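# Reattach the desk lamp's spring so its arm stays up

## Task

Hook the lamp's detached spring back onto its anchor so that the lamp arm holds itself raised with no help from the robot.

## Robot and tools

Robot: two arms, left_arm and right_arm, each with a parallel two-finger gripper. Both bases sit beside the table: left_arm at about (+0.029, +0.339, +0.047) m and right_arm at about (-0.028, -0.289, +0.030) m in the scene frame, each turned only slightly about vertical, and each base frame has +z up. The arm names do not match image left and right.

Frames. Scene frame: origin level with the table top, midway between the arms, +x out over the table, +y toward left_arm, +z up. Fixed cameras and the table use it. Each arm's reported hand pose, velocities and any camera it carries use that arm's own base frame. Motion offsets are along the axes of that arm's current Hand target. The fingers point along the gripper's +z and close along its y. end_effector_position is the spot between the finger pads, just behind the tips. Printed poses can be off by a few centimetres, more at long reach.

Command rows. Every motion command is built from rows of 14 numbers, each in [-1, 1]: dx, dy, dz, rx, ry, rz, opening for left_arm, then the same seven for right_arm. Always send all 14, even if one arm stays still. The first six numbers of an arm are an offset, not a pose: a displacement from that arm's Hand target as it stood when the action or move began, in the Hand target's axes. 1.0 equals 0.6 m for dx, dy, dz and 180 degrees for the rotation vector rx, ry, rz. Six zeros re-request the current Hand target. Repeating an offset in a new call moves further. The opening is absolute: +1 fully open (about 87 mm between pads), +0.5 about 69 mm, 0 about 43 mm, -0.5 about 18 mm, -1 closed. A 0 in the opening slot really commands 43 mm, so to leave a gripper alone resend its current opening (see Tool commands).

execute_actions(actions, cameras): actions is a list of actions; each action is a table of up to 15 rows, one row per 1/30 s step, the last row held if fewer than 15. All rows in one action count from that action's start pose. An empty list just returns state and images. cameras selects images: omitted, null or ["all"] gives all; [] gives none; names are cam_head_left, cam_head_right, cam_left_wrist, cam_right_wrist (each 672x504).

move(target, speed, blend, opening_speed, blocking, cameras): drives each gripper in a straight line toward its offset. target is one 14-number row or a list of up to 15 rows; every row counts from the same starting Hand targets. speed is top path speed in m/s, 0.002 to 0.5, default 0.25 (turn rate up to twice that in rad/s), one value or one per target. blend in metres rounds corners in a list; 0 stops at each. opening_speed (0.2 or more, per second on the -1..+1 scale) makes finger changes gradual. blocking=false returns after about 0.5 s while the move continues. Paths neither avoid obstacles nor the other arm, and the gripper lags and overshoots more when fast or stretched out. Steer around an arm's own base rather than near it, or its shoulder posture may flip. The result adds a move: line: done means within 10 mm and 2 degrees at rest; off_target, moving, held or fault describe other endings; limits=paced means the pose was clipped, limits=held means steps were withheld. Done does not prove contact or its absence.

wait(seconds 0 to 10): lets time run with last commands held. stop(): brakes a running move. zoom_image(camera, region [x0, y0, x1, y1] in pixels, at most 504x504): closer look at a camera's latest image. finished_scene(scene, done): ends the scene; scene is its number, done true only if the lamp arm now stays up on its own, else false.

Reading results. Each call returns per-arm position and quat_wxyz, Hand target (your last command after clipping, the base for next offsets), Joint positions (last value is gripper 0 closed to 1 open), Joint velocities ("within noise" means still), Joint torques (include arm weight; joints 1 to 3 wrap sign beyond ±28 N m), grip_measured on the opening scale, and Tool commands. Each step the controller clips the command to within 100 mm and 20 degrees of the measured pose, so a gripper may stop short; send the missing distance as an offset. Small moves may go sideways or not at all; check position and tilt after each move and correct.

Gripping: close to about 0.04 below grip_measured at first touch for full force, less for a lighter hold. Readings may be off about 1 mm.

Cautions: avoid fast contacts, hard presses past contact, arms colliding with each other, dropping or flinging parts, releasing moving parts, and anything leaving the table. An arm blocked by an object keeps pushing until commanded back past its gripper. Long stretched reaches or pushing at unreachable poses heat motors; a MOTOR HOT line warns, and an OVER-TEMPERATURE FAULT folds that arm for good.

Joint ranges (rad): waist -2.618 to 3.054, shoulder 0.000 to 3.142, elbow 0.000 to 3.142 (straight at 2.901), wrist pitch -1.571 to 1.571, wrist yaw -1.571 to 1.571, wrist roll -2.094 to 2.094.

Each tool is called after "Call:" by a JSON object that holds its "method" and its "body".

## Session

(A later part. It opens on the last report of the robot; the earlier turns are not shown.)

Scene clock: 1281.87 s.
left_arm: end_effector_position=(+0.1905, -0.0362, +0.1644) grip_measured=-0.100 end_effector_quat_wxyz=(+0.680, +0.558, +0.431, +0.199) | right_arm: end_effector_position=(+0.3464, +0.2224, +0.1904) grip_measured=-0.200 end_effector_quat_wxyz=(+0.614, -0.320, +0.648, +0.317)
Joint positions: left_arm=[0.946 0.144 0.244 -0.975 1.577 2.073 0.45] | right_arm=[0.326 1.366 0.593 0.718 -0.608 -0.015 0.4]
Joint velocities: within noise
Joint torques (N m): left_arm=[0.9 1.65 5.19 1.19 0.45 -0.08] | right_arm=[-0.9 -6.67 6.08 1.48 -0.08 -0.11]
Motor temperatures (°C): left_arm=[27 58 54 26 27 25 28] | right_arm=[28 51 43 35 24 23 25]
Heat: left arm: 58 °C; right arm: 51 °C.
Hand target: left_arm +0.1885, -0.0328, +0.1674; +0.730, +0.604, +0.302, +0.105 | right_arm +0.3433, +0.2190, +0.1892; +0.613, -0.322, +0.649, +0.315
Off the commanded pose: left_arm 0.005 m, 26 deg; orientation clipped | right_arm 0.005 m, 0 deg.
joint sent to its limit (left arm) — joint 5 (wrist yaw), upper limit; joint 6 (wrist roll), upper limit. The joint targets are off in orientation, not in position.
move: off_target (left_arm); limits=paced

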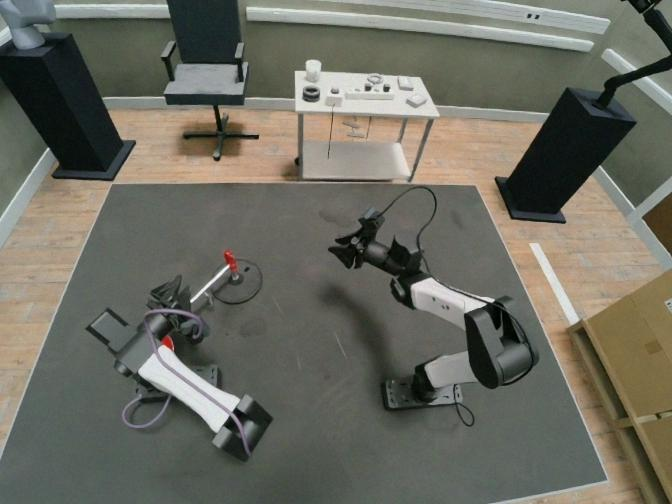

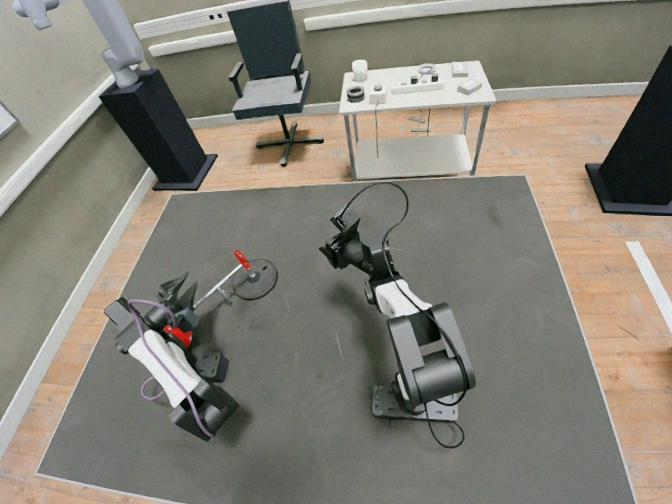

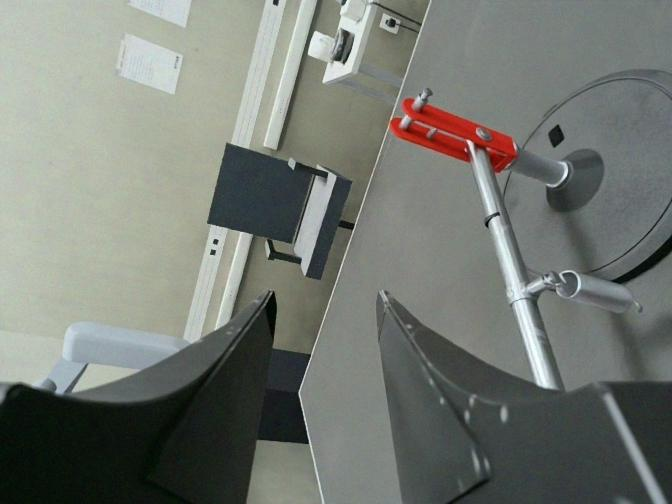

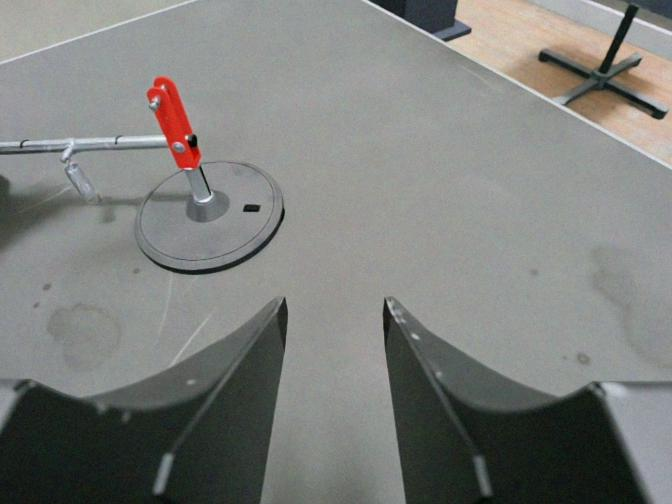

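Call:
{"method": "move", "body": {"target": [[-0.07,0.194,0.0,0,0,0,-0.1,0,0,0,0,0,0,-0.2],[-0.094,0.194,0.095,0.185,0.564,-0.436,-0.1,0,0,0,0,0,0,-0.2]], "speed": 0.3}}

Scene clock: 1322.63 s.
left_arm: end_effector_position=(+0.2003, -0.0794, +0.2953) grip_measured=-0.100 end_effector_quat_wxyz=(+0.246, +0.183, +0.951, -0.040) | right_arm: end_effector_position=(+0.3464, +0.2224, +0.1904) grip_measured=-0.200 end_effector_quat_wxyz=(+0.614, -0.320, +0.648, +0.317)
Joint positions: left_arm=[-0.392 1.275 1.763 -1.554 -0.019 -0.007 0.45] | right_arm=[0.326 1.366 0.593 0.718 -0.608 -0.015 0.4]
Joint velocities: within noise
Joint torques (N m): left_arm=[0.92 -1.89 6.23 1.2 0.07 -0.19] | right_arm=[-0.91 -6.68 6.11 1.48 -0.09 -0.11]
Motor temperatures (°C): left_arm=[27 49 52 27 27 25 28] | right_arm=[28 50 42 35 23 23 25]
Heat: left arm: 52 °C; right arm: 50 °C.
Hand target: left_arm +0.2006, -0.0797, +0.3002; +0.077, +0.178, +0.981, -0.012 | right_arm +0.3433, +0.2190, +0.1892; +0.613, -0.322, +0.649, +0.315
Off the commanded pose: left_arm 0.005 m, 29 deg; orientation clipped | right_arm 0.005 m, 0 deg.
joint sent to its limit (left arm) — joint 4 (wrist pitch), lower limit. The joint targets are off in orientation, not in position.
move: off_target (left_arm); limits=paced

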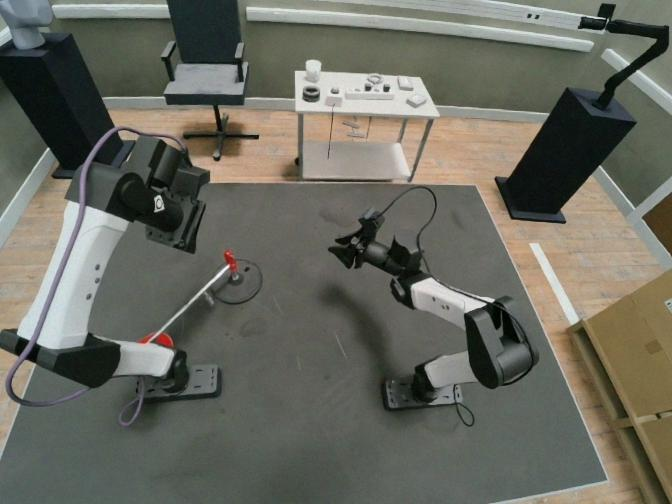

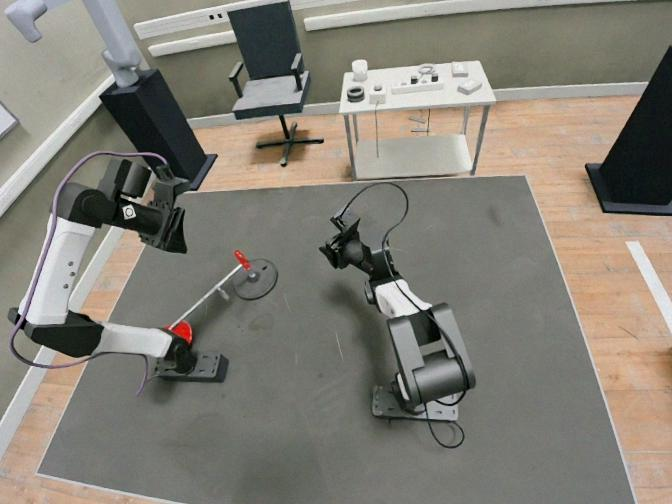

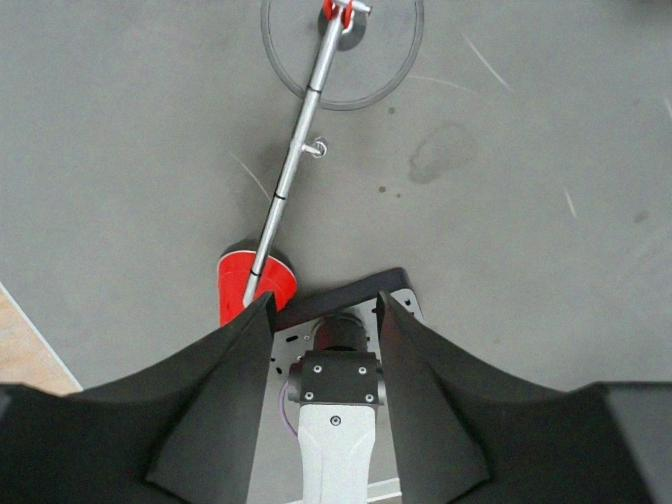

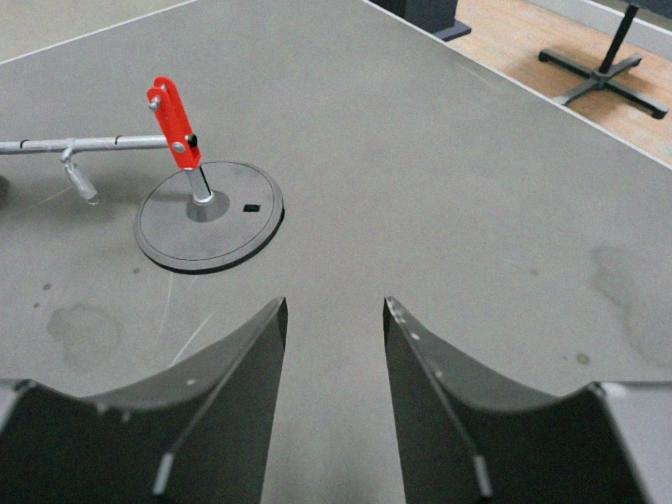

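Call:
{"method": "move", "body": {"target": [0.069,0.04,0.18,0,0,0.092,-0.1,0,0,0,0,0,0,-0.2], "speed": 0.2, "cameras": ["cam_left_wrist","cam_right_wrist"]}}

Scene clock: 1330.83 s.
left_arm: end_effector_position=(+0.1811, -0.0495, +0.1874) grip_measured=-0.100 end_effector_quat_wxyz=(+0.070, +0.317, +0.946, -0.003) | right_arm: end_effector_position=(+0.3464, +0.2224, +0.1904) grip_measured=-0.200 end_effector_quat_wxyz=(+0.614, -0.320, +0.648, +0.317)
Joint positions: left_arm=[-0.33 1.303 1.352 -1.481 0.006 0.317 0.45] | right_arm=[0.326 1.366 0.593 0.718 -0.608 -0.015 0.4]
Joint velocities: within noise
Joint torques (N m): left_arm=[0.91 -2.93 5.18 0.84 -0.03 0] | right_arm=[-0.9 -6.67 6.11 1.48 -0.09 -0.11]
Motor temperatures (°C): left_arm=[27 48 51 27 27 25 28] | right_arm=[28 50 42 35 23 23 25]
Heat: left arm: 51 °C; right arm: 50 °C.
Hand target: left_arm +0.1866, -0.0483, +0.1871; +0.078, +0.318, +0.945, -0.001 | right_arm +0.3433, +0.2190, +0.1892; +0.613, -0.322, +0.649, +0.315
Off the commanded pose: left_arm 0.006 m, 1 deg | right_arm 0.005 m, 0 deg.
move: done
Images, in order (width x height): cam_left_wrist 672x504, cam_right_wrist 672x504.

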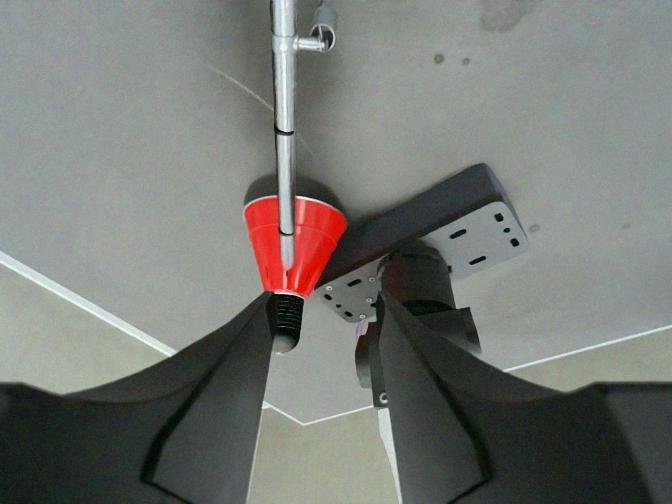

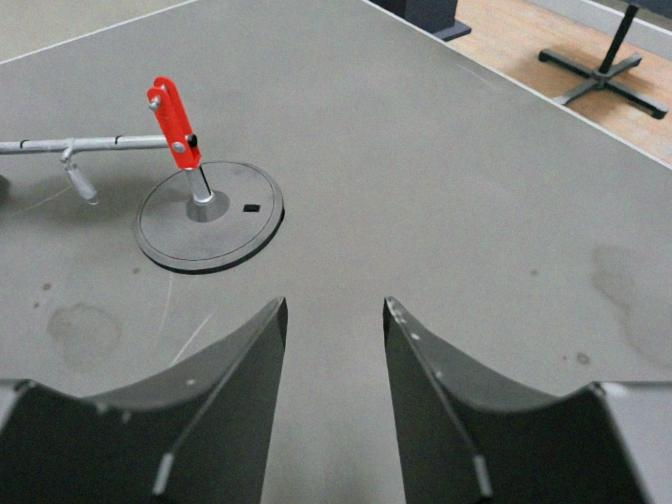

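Call:
{"method": "move", "body": {"target": [0.015,0.037,0.13,0,0,0,0.1,0,0,0,0,0,0,-0.2], "speed": 0.12, "cameras": ["cam_left_wrist","cam_right_wrist"]}}

Scene clock: 1338.03 s.
left_arm: end_effector_position=(+0.2002, -0.0287, +0.1115) grip_measured=+0.100 end_effector_quat_wxyz=(+0.072, +0.317, +0.946, +0.003) | right_arm: end_effector_position=(+0.3464, +0.2224, +0.1904) grip_measured=-0.200 end_effector_quat_wxyz=(+0.614, -0.320, +0.648, +0.317)
Joint positions: left_arm=[-0.219 1.306 1.049 -1.169 0.01 0.426 0.55] | right_arm=[0.326 1.366 0.593 0.718 -0.608 -0.015 0.4]
Joint velocities: within noise
Joint torques (N m): left_arm=[0.87 -2.89 5.26 0.82 0.1 0.01] | right_arm=[-0.9 -6.67 6.09 1.48 -0.09 -0.11]
Motor temperatures (°C): left_arm=[27 47 51 27 27 25 28] | right_arm=[28 50 42 35 23 23 25]
Heat: left arm: 51 °C; right arm: 50 °C.
Hand target: left_arm +0.2044, -0.0292, +0.1098; +0.078, +0.318, +0.945, -0.001 | right_arm +0.3433, +0.2190, +0.1892; +0.613, -0.322, +0.649, +0.315
Off the commanded pose: left_arm 0.004 m, 1 deg | right_arm 0.005 m, 0 deg.
move: done
Images, in order (width x height): cam_left_wrist 672x504, cam_right_wrist 672x504.

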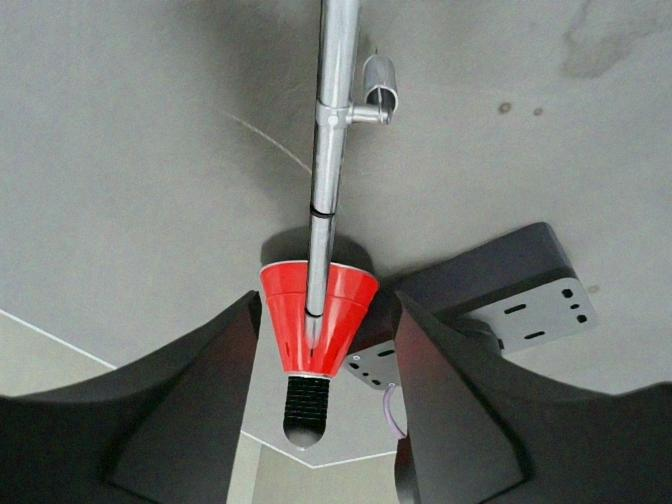

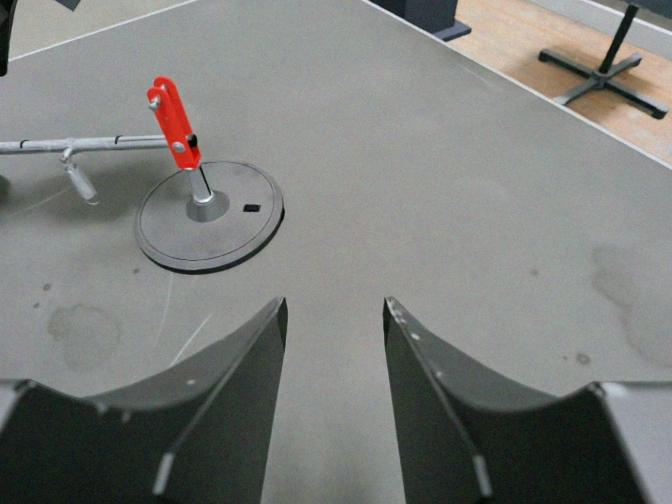

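Call:
{"method": "move", "body": {"target": [0.0,0.0,0.075,0,0,0.03,0.1,0,0,0,0,0,0,-0.2], "speed": 0.1, "cameras": ["cam_left_wrist"]}}

Scene clock: 1341.67 s.
left_arm: end_effector_position=(+0.2071, -0.0283, +0.0668) grip_measured=+0.100 end_effector_quat_wxyz=(+0.072, +0.354, +0.933, +0.005) | right_arm: end_effector_position=(+0.3464, +0.2224, +0.1904) grip_measured=-0.200 end_effector_quat_wxyz=(+0.614, -0.320, +0.648, +0.317)
Joint positions: left_arm=[-0.223 1.348 0.901 -0.98 0.01 0.501 0.55] | right_arm=[0.326 1.366 0.593 0.718 -0.608 -0.015 0.4]
Joint velocities: within noise
Joint torques (N m): left_arm=[-0.58 -3.14 5.24 0.83 0.08 -0.02] | right_arm=[-0.92 -6.68 6.11 1.48 -0.09 -0.11]
Motor temperatures (°C): left_arm=[27 47 50 27 27 25 28] | right_arm=[28 50 42 35 23 23 25]
Heat: left arm: 50 °C; right arm: 50 °C.
Hand target: left_arm +0.2109, -0.0315, +0.0654; +0.078, +0.362, +0.929, +0.003 | right_arm +0.3433, +0.2190, +0.1892; +0.613, -0.322, +0.649, +0.315
Off the commanded pose: left_arm 0.005 m, 1 deg | right_arm 0.005 m, 0 deg.
move: done
Images, in order (width x height): cam_left_wrist 672x504.

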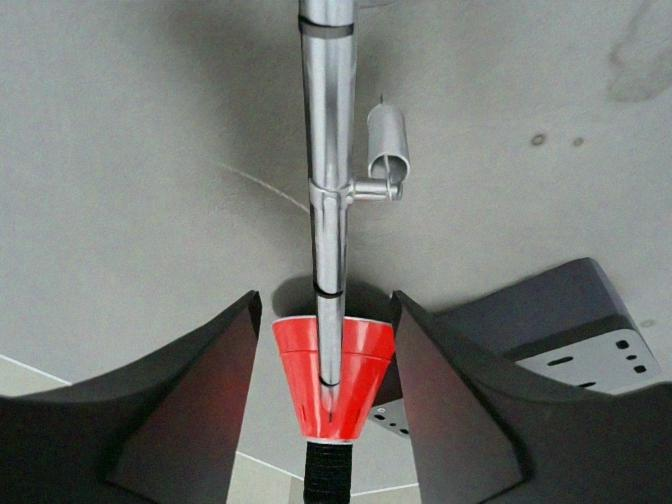

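Call:
{"method": "move", "body": {"target": [[0.0,0.0,0.03,0,0,0,0.1,0,0,0,0,0,0,-0.2],[0,0,0.03,0,0,0,-1,0,0,0,0,0,0,-0.2]], "speed": 0.08, "opening_speed": 0.8, "cameras": ["cam_left_wrist"]}}

Scene clock: 1346.50 s.
left_arm: end_effector_position=(+0.2095, -0.0297, +0.0489) grip_measured=-0.636 end_effector_quat_wxyz=(+0.072, +0.354, +0.932, +0.003) | right_arm: end_effector_position=(+0.3464, +0.2224, +0.1904) grip_measured=-0.200 end_effector_quat_wxyz=(+0.614, -0.320, +0.648, +0.317)
Joint positions: left_arm=[-0.224 1.378 0.851 -0.901 0.014 0.502 0.182] | right_arm=[0.326 1.366 0.593 0.718 -0.608 -0.015 0.4]
Joint velocities: within noise
Joint torques (N m): left_arm=[-0.59 -3.25 5.24 0.84 0.05 -0.02] | right_arm=[-0.91 -6.68 6.09 1.49 -0.09 -0.11]
Motor temperatures (°C): left_arm=[27 47 50 27 27 25 28] | right_arm=[28 50 42 35 23 23 25]
Heat: left arm: 50 °C; right arm: 50 °C.
Hand target: left_arm +0.2136, -0.0324, +0.0477; +0.078, +0.362, +0.929, +0.003 | right_arm +0.3433, +0.2190, +0.1892; +0.613, -0.322, +0.649, +0.315
Off the commanded pose: left_arm 0.005 m, 1 deg | right_arm 0.005 m, 0 deg.
move: done
Images, in order (width x height): cam_left_wrist 672x504.

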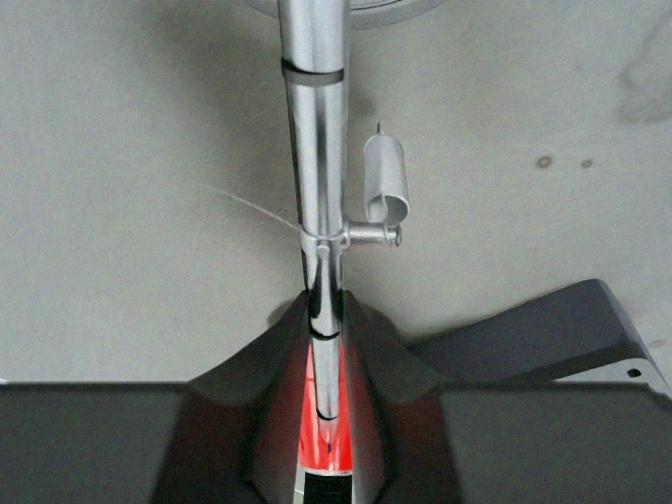

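Call:
{"method": "move", "body": {"target": [[0.0,0.0,-0.005,0,0,0,-0.4,0,0,0,0,0,0,-0.2],[0.03,0,-0.005,0,0,0,-0.4,0,0,0,0,0,0,-0.2],[0.03,0,0.0,0,0,0,-1,0,0,0,0,0,0,-0.2]], "speed": 0.06, "opening_speed": 0.8, "cameras": ["cam_left_wrist"]}}

Scene clock: 1352.83 s.
left_arm: end_effector_position=(+0.1968, -0.0193, +0.0430) grip_measured=-0.633 end_effector_quat_wxyz=(+0.065, +0.361, +0.930, +0.005) | right_arm: end_effector_position=(+0.3464, +0.2224, +0.1904) grip_measured=-0.200 end_effector_quat_wxyz=(+0.614, -0.320, +0.648, +0.317)
Joint positions: left_arm=[-0.196 1.338 0.796 -0.899 0.012 0.544 0.183] | right_arm=[0.326 1.366 0.593 0.718 -0.608 -0.015 0.4]
Joint velocities: within noise
Joint torques (N m): left_arm=[0.7 -4.49 5.09 0.76 0.13 -0.03] | right_arm=[-0.9 -6.69 6.08 1.48 -0.08 -0.12]
Motor temperatures (°C): left_arm=[27 46 50 27 27 25 28] | right_arm=[28 49 42 35 23 23 25]
Heat: left arm: 50 °C; right arm: 49 °C.
Hand target: left_arm +0.2005, -0.0202, +0.0450; +0.078, +0.362, +0.929, +0.003 | right_arm +0.3433, +0.2190, +0.1892; +0.613, -0.322, +0.649, +0.315
Off the commanded pose: left_arm 0.004 m, 2 deg | right_arm 0.005 m, 0 deg.
move: done
Images, in order (width x height): cam_left_wrist 672x504.

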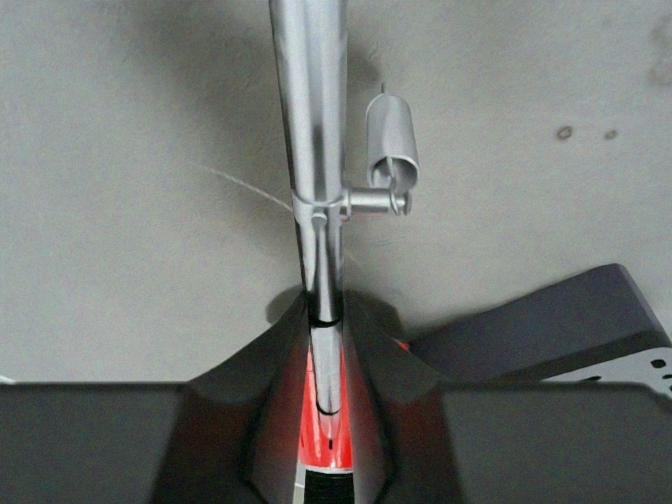

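Call:
{"method": "move", "body": {"target": [[-0.066,0,-0.22,0,0,0,-1,0,0,0,0,0,0,-0.2],[-0.18,0,-0.33,0,0,0,-1,0,0,0,0,0,0,-0.2]], "speed": 0.07, "blend": 0.03}}

Call:
{"method": "zoom_image", "body": {"camera": "cam_right_wrist", "region": [0, 0, 320, 280]}}

Scene clock: 1361.77 s.
left_arm: end_effector_position=(+0.2306, -0.0752, +0.2167) grip_measured=-0.633 end_effector_quat_wxyz=(+0.054, +0.363, +0.930, +0.001) | right_arm: end_effector_position=(+0.3464, +0.2224, +0.1904) grip_measured=-0.200 end_effector_quat_wxyz=(+0.614, -0.320, +0.648, +0.317)
Joint positions: left_arm=[-0.378 1.566 1.697 -1.593 -0.002 0.365 0.183] | right_arm=[0.326 1.366 0.593 0.718 -0.608 -0.015 0.4]
Joint velocities: within noise
Joint torques (N m): left_arm=[-0.64 -8.69 13.27 0.9 -0.12 -0.16] | right_arm=[-0.9 -6.71 6.09 1.48 -0.09 -0.11]
Motor temperatures (°C): left_arm=[27 46 51 26 27 25 28] | right_arm=[28 49 42 35 23 23 25]
Heat: left arm: 51 °C; right arm: 49 °C.
Hand target: left_arm +0.2498, -0.0828, +0.2560; +0.078, +0.362, +0.929, +0.003 | right_arm +0.3433, +0.2190, +0.1892; +0.613, -0.322, +0.649, +0.315
Off the commanded pose: left_arm 0.044 m, 3 deg | right_arm 0.005 m, 0 deg.
joint read past its limit (left arm) — joint 4 (wrist pitch), lower limit.
joint sent to its limit (left arm) — joint 4 (wrist pitch), lower limit. The joint targets are off in position and orientation.
move: off_target (left_arm)

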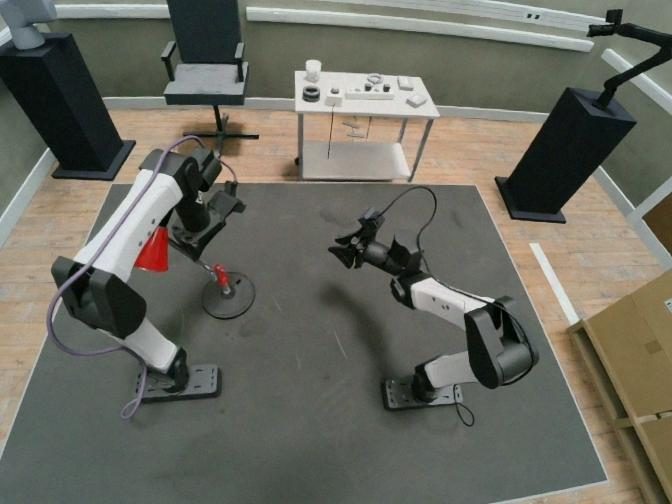

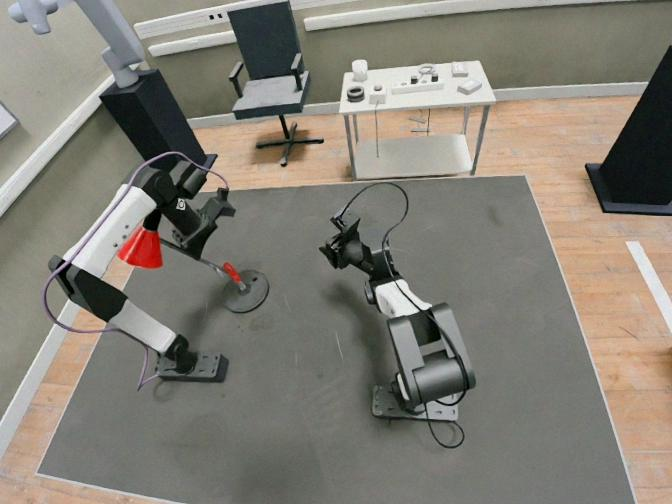

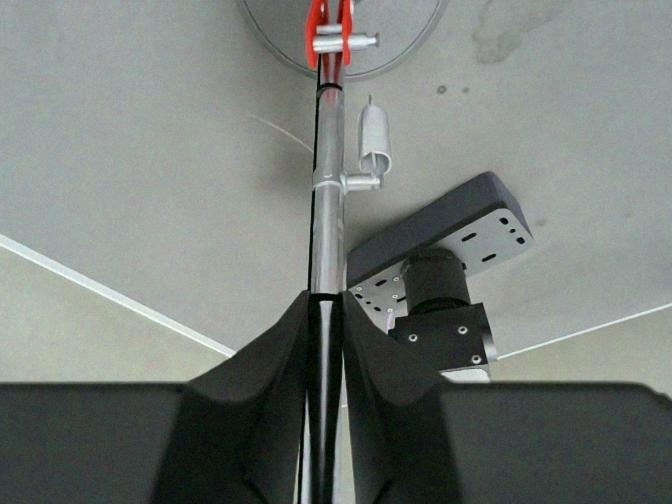

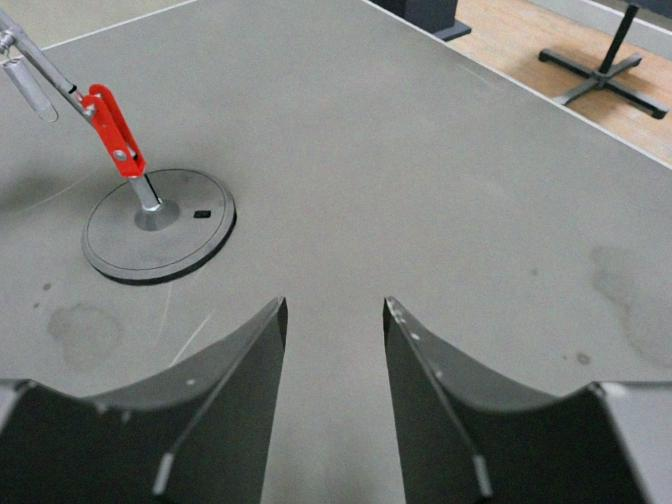

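Scaled by 1.575 from the camera's 672x504 image, which has a finer 960x720 frame.

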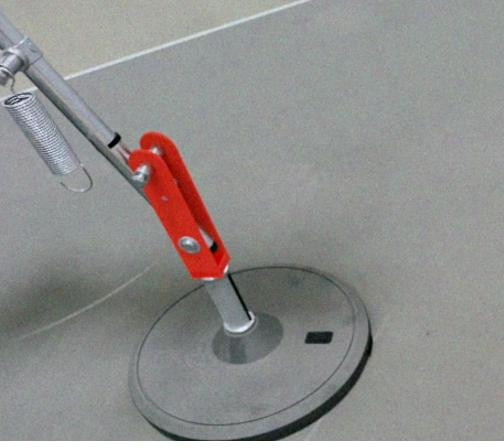

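Call:
{"method": "move", "body": {"target": [0,0,0,0,0,0,-1,0.01,0.35,0.24,0.033,0,0,-0.1], "speed": 0.15, "cameras": ["cam_right_wrist","cam_left_wrist"]}}

Scene clock: 1377.50 s.
left_arm: end_effector_position=(+0.2306, -0.0753, +0.2167) grip_measured=-0.633 end_effector_quat_wxyz=(+0.054, +0.362, +0.930, +0.001) | right_arm: end_effector_position=(+0.2571, +0.4525, +0.1672) grip_measured=-0.100 end_effector_quat_wxyz=(+0.622, -0.303, +0.669, +0.271)
Joint positions: left_arm=[-0.378 1.566 1.697 -1.593 -0.002 0.365 0.183] | right_arm=[1.16 1.775 0.932 0.759 0.323 0.014 0.45]
Joint velocities: within noise
Joint torques (N m): left_arm=[-0.64 -8.66 13.31 0.91 -0.11 -0.16] | right_arm=[-0.01 -8.01 10.37 1.72 0.15 0.1]
Motor temperatures (°C): left_arm=[27 49 60 26 27 25 28] | right_arm=[28 49 43 35 23 23 25]
Heat: left arm: 60 °C; right arm: 49 °C.
Hand target: left_arm +0.2498, -0.0828, +0.2560; +0.078, +0.362, +0.929, +0.003 | right_arm +0.2596, +0.4594, +0.1790; +0.629, -0.290, +0.665, +0.281
Off the commanded pose: left_arm 0.044 m, 3 deg | right_arm 0.014 m, 2 deg.
joint read past its limit (left arm) — joint 4 (wrist pitch), lower limit.
joint sent to its limit (left arm) — joint 4 (wrist pitch), lower limit. The joint targets are off in position and orientation.
move: off_target (left_arm, right_arm)
Images, in order (width x height): cam_left_wrist 672x504, cam_right_wrist 672x504.

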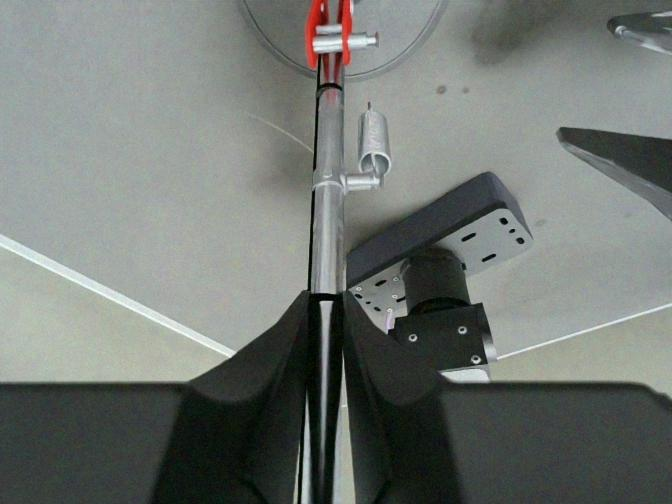

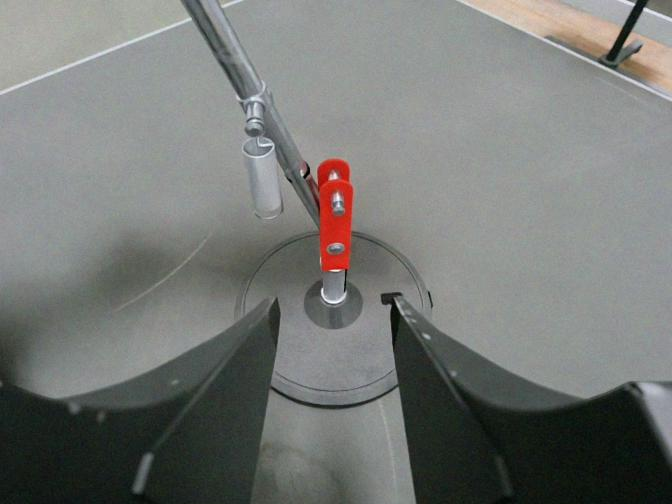

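Call:
{"method": "move", "body": {"target": [[0,0,0,0,0,0,-1,0.0,0.055,0.0,0,0,0,-0.1],[0,0,0,0,0,0,-1,0.0,0.055,0.08,0,0,0,-0.1]], "speed": 0.08, "cameras": ["cam_right_wrist","cam_left_wrist"]}}

Scene clock: 1385.07 s.
left_arm: end_effector_position=(+0.2306, -0.0753, +0.2167) grip_measured=-0.633 end_effector_quat_wxyz=(+0.054, +0.362, +0.931, +0.001) | right_arm: end_effector_position=(+0.2638, +0.5118, +0.1695) grip_measured=-0.100 end_effector_quat_wxyz=(+0.628, -0.296, +0.666, +0.273)
Joint positions: left_arm=[-0.378 1.566 1.697 -1.593 -0.002 0.364 0.183] | right_arm=[1.206 1.967 1.185 0.715 0.376 0.017 0.45]
Joint velocities: within noise
Joint torques (N m): left_arm=[-0.62 -8.69 13.3 0.9 -0.12 -0.15] | right_arm=[-0.76 -9.87 10.65 1.55 -0.05 0.09]
Motor temperatures (°C): left_arm=[27 50 64 26 27 25 28] | right_arm=[28 50 44 36 23 23 25]
Heat: left arm: 64 °C; right arm: 50 °C.
Hand target: left_arm +0.2498, -0.0828, +0.2560; +0.078, +0.362, +0.929, +0.003 | right_arm +0.2676, +0.5171, +0.1768; +0.629, -0.290, +0.665, +0.281
Off the commanded pose: left_arm 0.044 m, 3 deg | right_arm 0.010 m, 1 deg.
joint read past its limit (left arm) — joint 4 (wrist pitch), lower limit.
joint sent to its limit (left arm) — joint 4 (wrist pitch), lower limit. The joint targets are off in position and orientation.
move: off_target (left_arm)
Images, in order (width x height): cam_left_wrist 672x504, cam_right_wrist 672x504.

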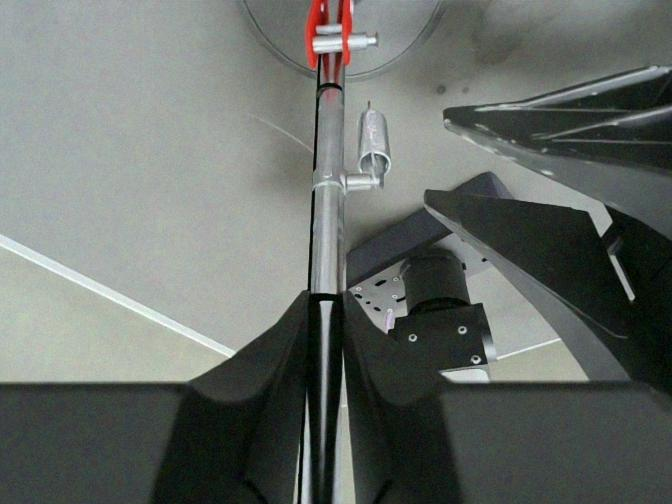

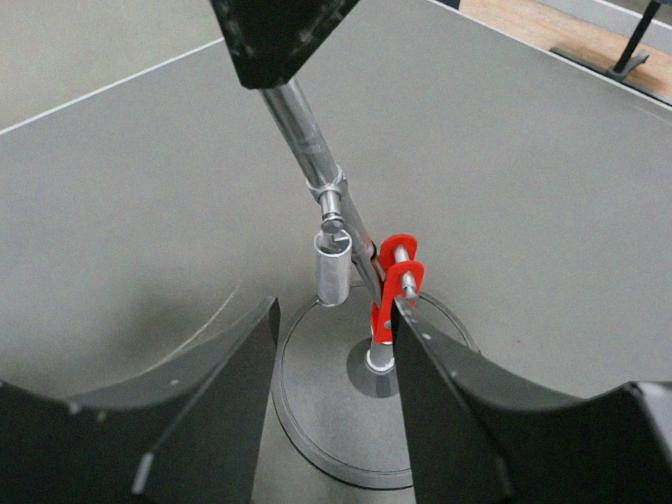

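Call:
{"method": "move", "body": {"target": [0,0,0,0,0,0,-1,0.0,0.0,0.035,0,0,0,-0.1], "speed": 0.06, "cameras": ["cam_right_wrist","cam_left_wrist"]}}

Scene clock: 1389.93 s.
left_arm: end_effector_position=(+0.2306, -0.0753, +0.2167) grip_measured=-0.633 end_effector_quat_wxyz=(+0.054, +0.362, +0.931, +0.001) | right_arm: end_effector_position=(+0.2775, +0.5277, +0.1686) grip_measured=-0.100 end_effector_quat_wxyz=(+0.628, -0.296, +0.666, +0.274)
Joint positions: left_arm=[-0.378 1.566 1.697 -1.593 -0.002 0.364 0.183] | right_arm=[1.189 2.034 1.282 0.686 0.359 0.017 0.45]
Joint velocities: within noise
Joint torques (N m): left_arm=[-0.64 -8.69 13.29 0.9 -0.12 -0.16] | right_arm=[-0.84 -10.48 10.73 1.55 -0.04 0.08]
Motor temperatures (°C): left_arm=[27 50 65 26 27 25 28] | right_arm=[28 50 44 36 23 23 25]
Heat: left arm: 65 °C; right arm: 50 °C.
Hand target: left_arm +0.2498, -0.0828, +0.2560; +0.078, +0.362, +0.929, +0.003 | right_arm +0.2819, +0.5326, +0.1758; +0.629, -0.289, +0.665, +0.281
Off the commanded pose: left_arm 0.044 m, 3 deg | right_arm 0.010 m, 1 deg.
joint read past its limit (left arm) — joint 4 (wrist pitch), lower limit.
joint sent to its limit (left arm) — joint 4 (wrist pitch), lower limit. The joint targets are off in position and orientation.
move: off_target (left_arm)
Images, in order (width x height): cam_left_wrist 672x504, cam_right_wrist 672x504.

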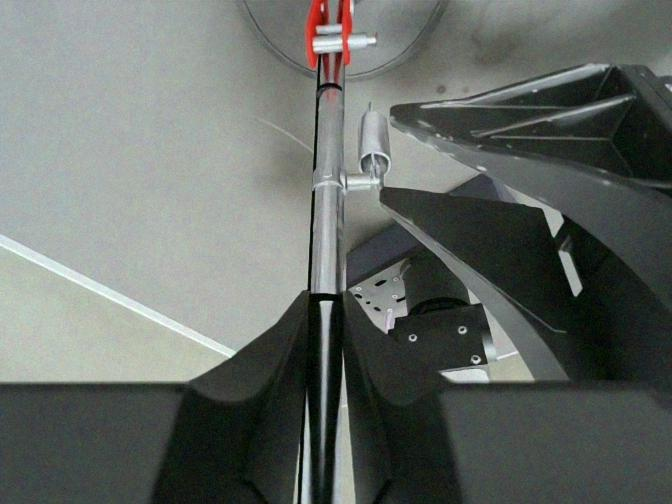

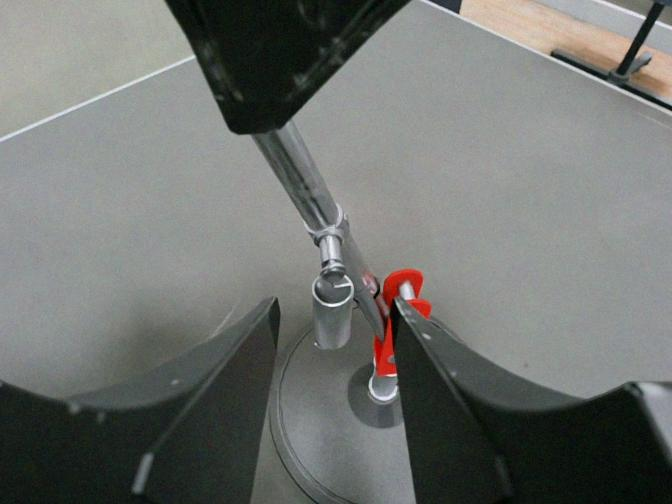

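Call:
{"method": "move", "body": {"target": [0,0,0,0,0,0,-1,0.022,0.0,0.0,0,0,0,-0.3], "speed": 0.06, "cameras": ["cam_right_wrist","cam_left_wrist"]}}

Call:
{"method": "zoom_image", "body": {"camera": "cam_right_wrist", "region": [240, 210, 440, 410]}}

Scene clock: 1397.90 s.
left_arm: end_effector_position=(+0.2306, -0.0753, +0.2167) grip_measured=-0.633 end_effector_quat_wxyz=(+0.054, +0.362, +0.931, +0.001) | right_arm: end_effector_position=(+0.2781, +0.5296, +0.1578) grip_measured=-0.300 end_effector_quat_wxyz=(+0.624, -0.299, +0.669, +0.271)
Joint positions: left_arm=[-0.378 1.566 1.697 -1.593 -0.002 0.364 0.183] | right_arm=[1.189 2.058 1.282 0.699 0.358 0.017 0.35]
Joint velocities: within noise
Joint torques (N m): left_arm=[-0.62 -8.68 13.3 0.9 -0.11 -0.15] | right_arm=[-0.76 -10.74 8.29 1.88 -0.04 0.07]
Motor temperatures (°C): left_arm=[27 51 68 26 27 25 28] | right_arm=[28 51 44 35 23 23 25]
Heat: left arm: 68 °C; right arm: 51 °C.
Hand target: left_arm +0.2498, -0.0828, +0.2560; +0.078, +0.362, +0.929, +0.003 | right_arm +0.2813, +0.5322, +0.1627; +0.629, -0.289, +0.665, +0.281
Off the commanded pose: left_arm 0.044 m, 3 deg | right_arm 0.006 m, 2 deg.
joint read past its limit (left arm) — joint 4 (wrist pitch), lower limit.
joint sent to its limit (left arm) — joint 4 (wrist pitch), lower limit. The joint targets are off in position and orientation.
move: off_target (left_arm)
Images, in order (width x height): cam_left_wrist 672x504, cam_right_wrist 672x504.

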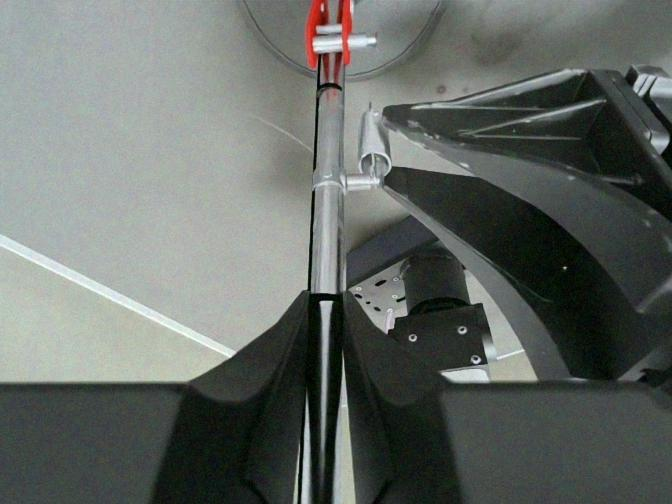

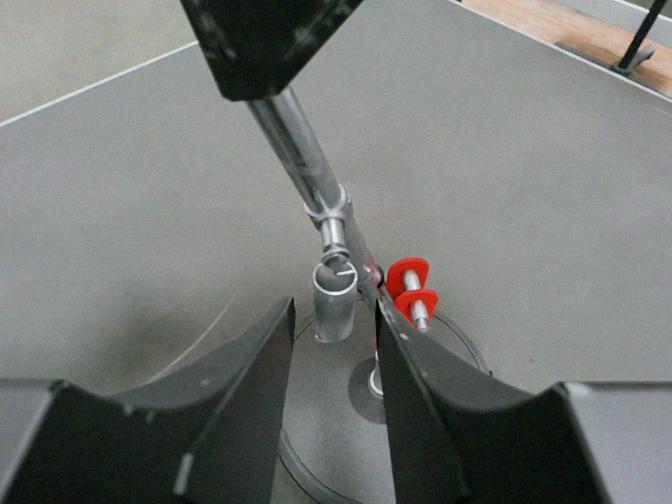

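Scaled by 2.520 from the camera's 672x504 image, which has a finer 960x720 frame.

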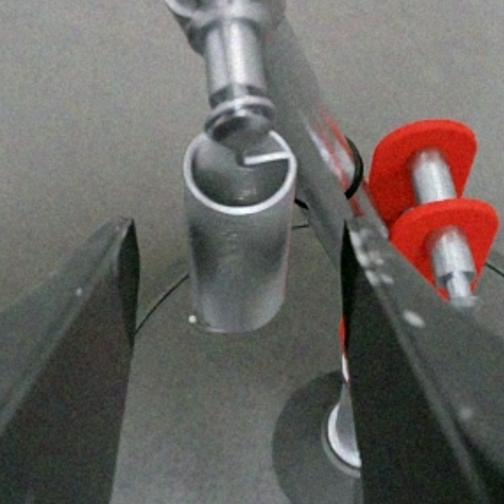

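Call:
{"method": "move", "body": {"target": [[0,0,0,0,0,0,-1,0.008,0.0,0.018,0,0,0,-0.3],[0,0,0,0,0,0,-1,0.008,0.0,0.018,0,0,0,-1]], "speed": 0.06, "opening_speed": 0.6, "cameras": ["cam_right_wrist","cam_left_wrist"]}}

Call:
{"method": "zoom_image", "body": {"camera": "cam_right_wrist", "region": [240, 210, 440, 410]}}

Scene clock: 1403.60 s.
left_arm: end_effector_position=(+0.2306, -0.0753, +0.2167) grip_measured=-0.633 end_effector_quat_wxyz=(+0.054, +0.362, +0.931, +0.001) | right_arm: end_effector_position=(+0.2824, +0.5336, +0.1438) grip_measured=-0.604 end_effector_quat_wxyz=(+0.620, -0.303, +0.673, +0.268)
Joint positions: left_arm=[-0.378 1.566 1.697 -1.593 -0.002 0.364 0.183] | right_arm=[1.183 2.098 1.299 0.704 0.351 0.017 0.198]
Joint velocities: within noise
Joint torques (N m): left_arm=[-0.64 -8.68 13.3 0.9 -0.11 -0.15] | right_arm=[-0.9 -10.97 10.54 1.83 -0.04 0.08]
Motor temperatures (°C): left_arm=[27 51 69 26 27 25 28] | right_arm=[28 51 44 35 23 23 25]
Heat: left arm: 69 °C; right arm: 51 °C.
Hand target: left_arm +0.2498, -0.0828, +0.2560; +0.078, +0.362, +0.929, +0.003 | right_arm +0.2883, +0.5400, +0.1575; +0.629, -0.289, +0.665, +0.281
Off the commanded pose: left_arm 0.044 m, 3 deg | right_arm 0.016 m, 3 deg.
joint read past its limit (left arm) — joint 4 (wrist pitch), lower limit.
joint sent to its limit (left arm) — joint 4 (wrist pitch), lower limit. The joint targets are off in position and orientation.
move: off_target (left_arm, right_arm); target 2's new opening was sent with right_arm's hand 0.016 m and 3 deg from that target
Images, in order (width x height): cam_left_wrist 672x504, cam_right_wrist 672x504.

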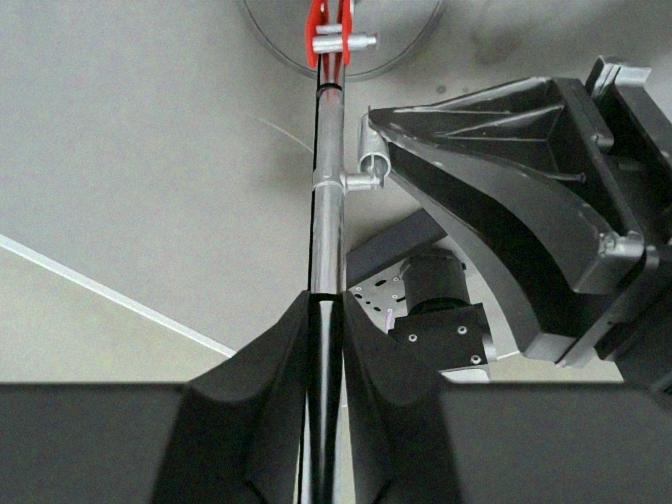

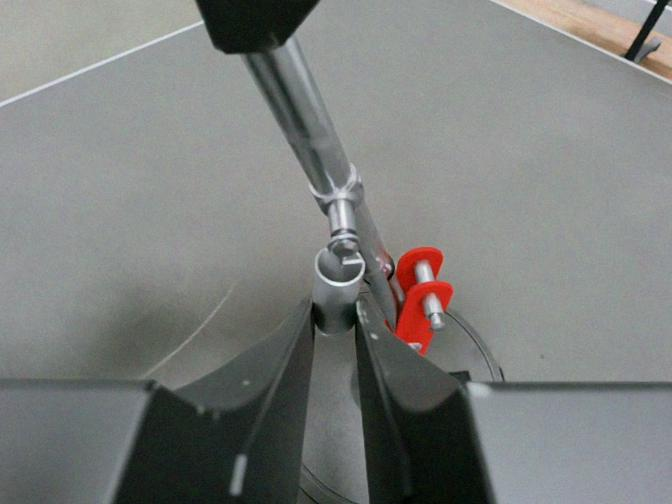

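Scaled by 2.520 from the camera's 672x504 image, which has a finer 960x720 frame.

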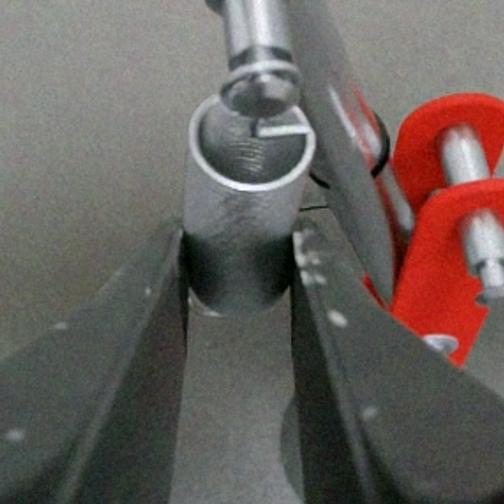

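Call:
{"method": "move", "body": {"target": [0,0,0,0,0,0,-1,-0.005,-0.05,-0.015,0,0,-0.167,-1], "speed": 0.06, "cameras": ["cam_right_wrist","cam_left_wrist"]}}

Call:
{"method": "zoom_image", "body": {"camera": "cam_right_wrist", "region": [240, 210, 440, 410]}}

Scene clock: 1413.97 s.
left_arm: end_effector_position=(+0.2306, -0.0753, +0.2167) grip_measured=-0.633 end_effector_quat_wxyz=(+0.054, +0.362, +0.931, +0.001) | right_arm: end_effector_position=(+0.2997, +0.5188, +0.1487) grip_measured=-0.604 end_effector_quat_wxyz=(+0.670, -0.458, +0.574, +0.111)
Joint positions: left_arm=[-0.378 1.566 1.697 -1.593 -0.002 0.364 0.183] | right_arm=[1.174 2.098 1.285 0.731 0.335 -0.483 0.198]
Joint velocities: within noise
Joint torques (N m): left_arm=[-0.62 -8.68 13.29 0.91 -0.11 -0.15] | right_arm=[-1.2 -13.98 6 1.87 0.01 -0.16]
Motor temperatures (°C): left_arm=[27 52 71 26 27 25 29] | right_arm=[28 53 44 35 23 23 26]
Heat: left arm: 71 °C; right arm: 53 °C.
Hand target: left_arm +0.2498, -0.0828, +0.2560; +0.078, +0.362, +0.929, +0.003 | right_arm +0.3046, +0.5132, +0.1607; +0.680, -0.452, +0.567, +0.108
Off the commanded pose: left_arm 0.044 m, 3 deg | right_arm 0.014 m, 2 deg.
joint read past its limit (left arm) — joint 4 (wrist pitch), lower limit.
joint sent to its limit (left arm) — joint 4 (wrist pitch), lower limit. The joint targets are off in position and orientation.
move: off_target (left_arm, right_arm)
Images, in order (width x height): cam_left_wrist 672x504, cam_right_wrist 672x504.

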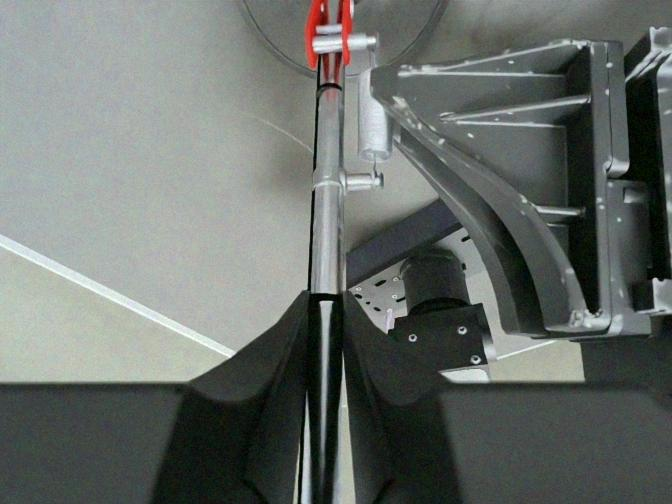

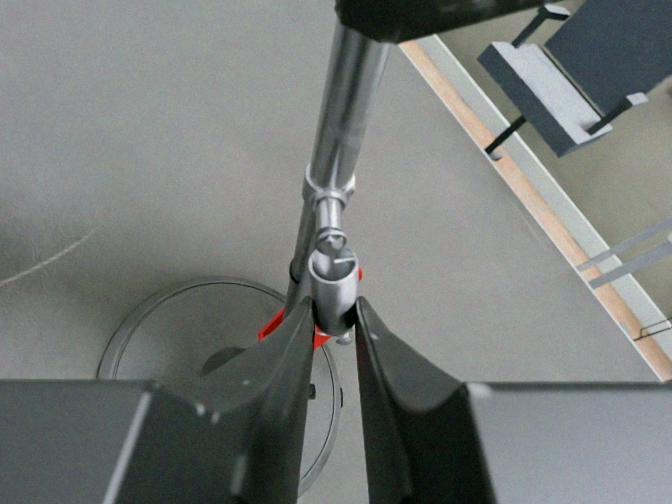

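Scaled by 2.520 from the camera's 672x504 image, which has a finer 960x720 frame.

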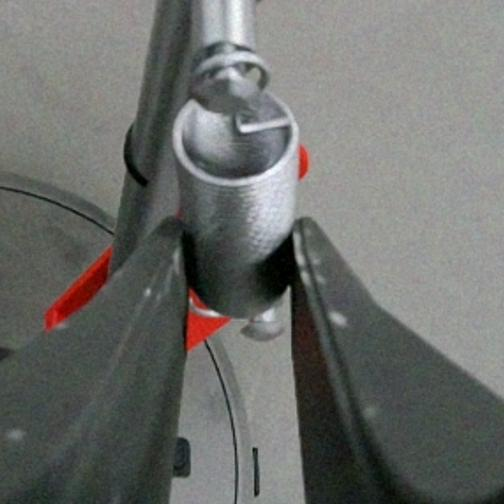

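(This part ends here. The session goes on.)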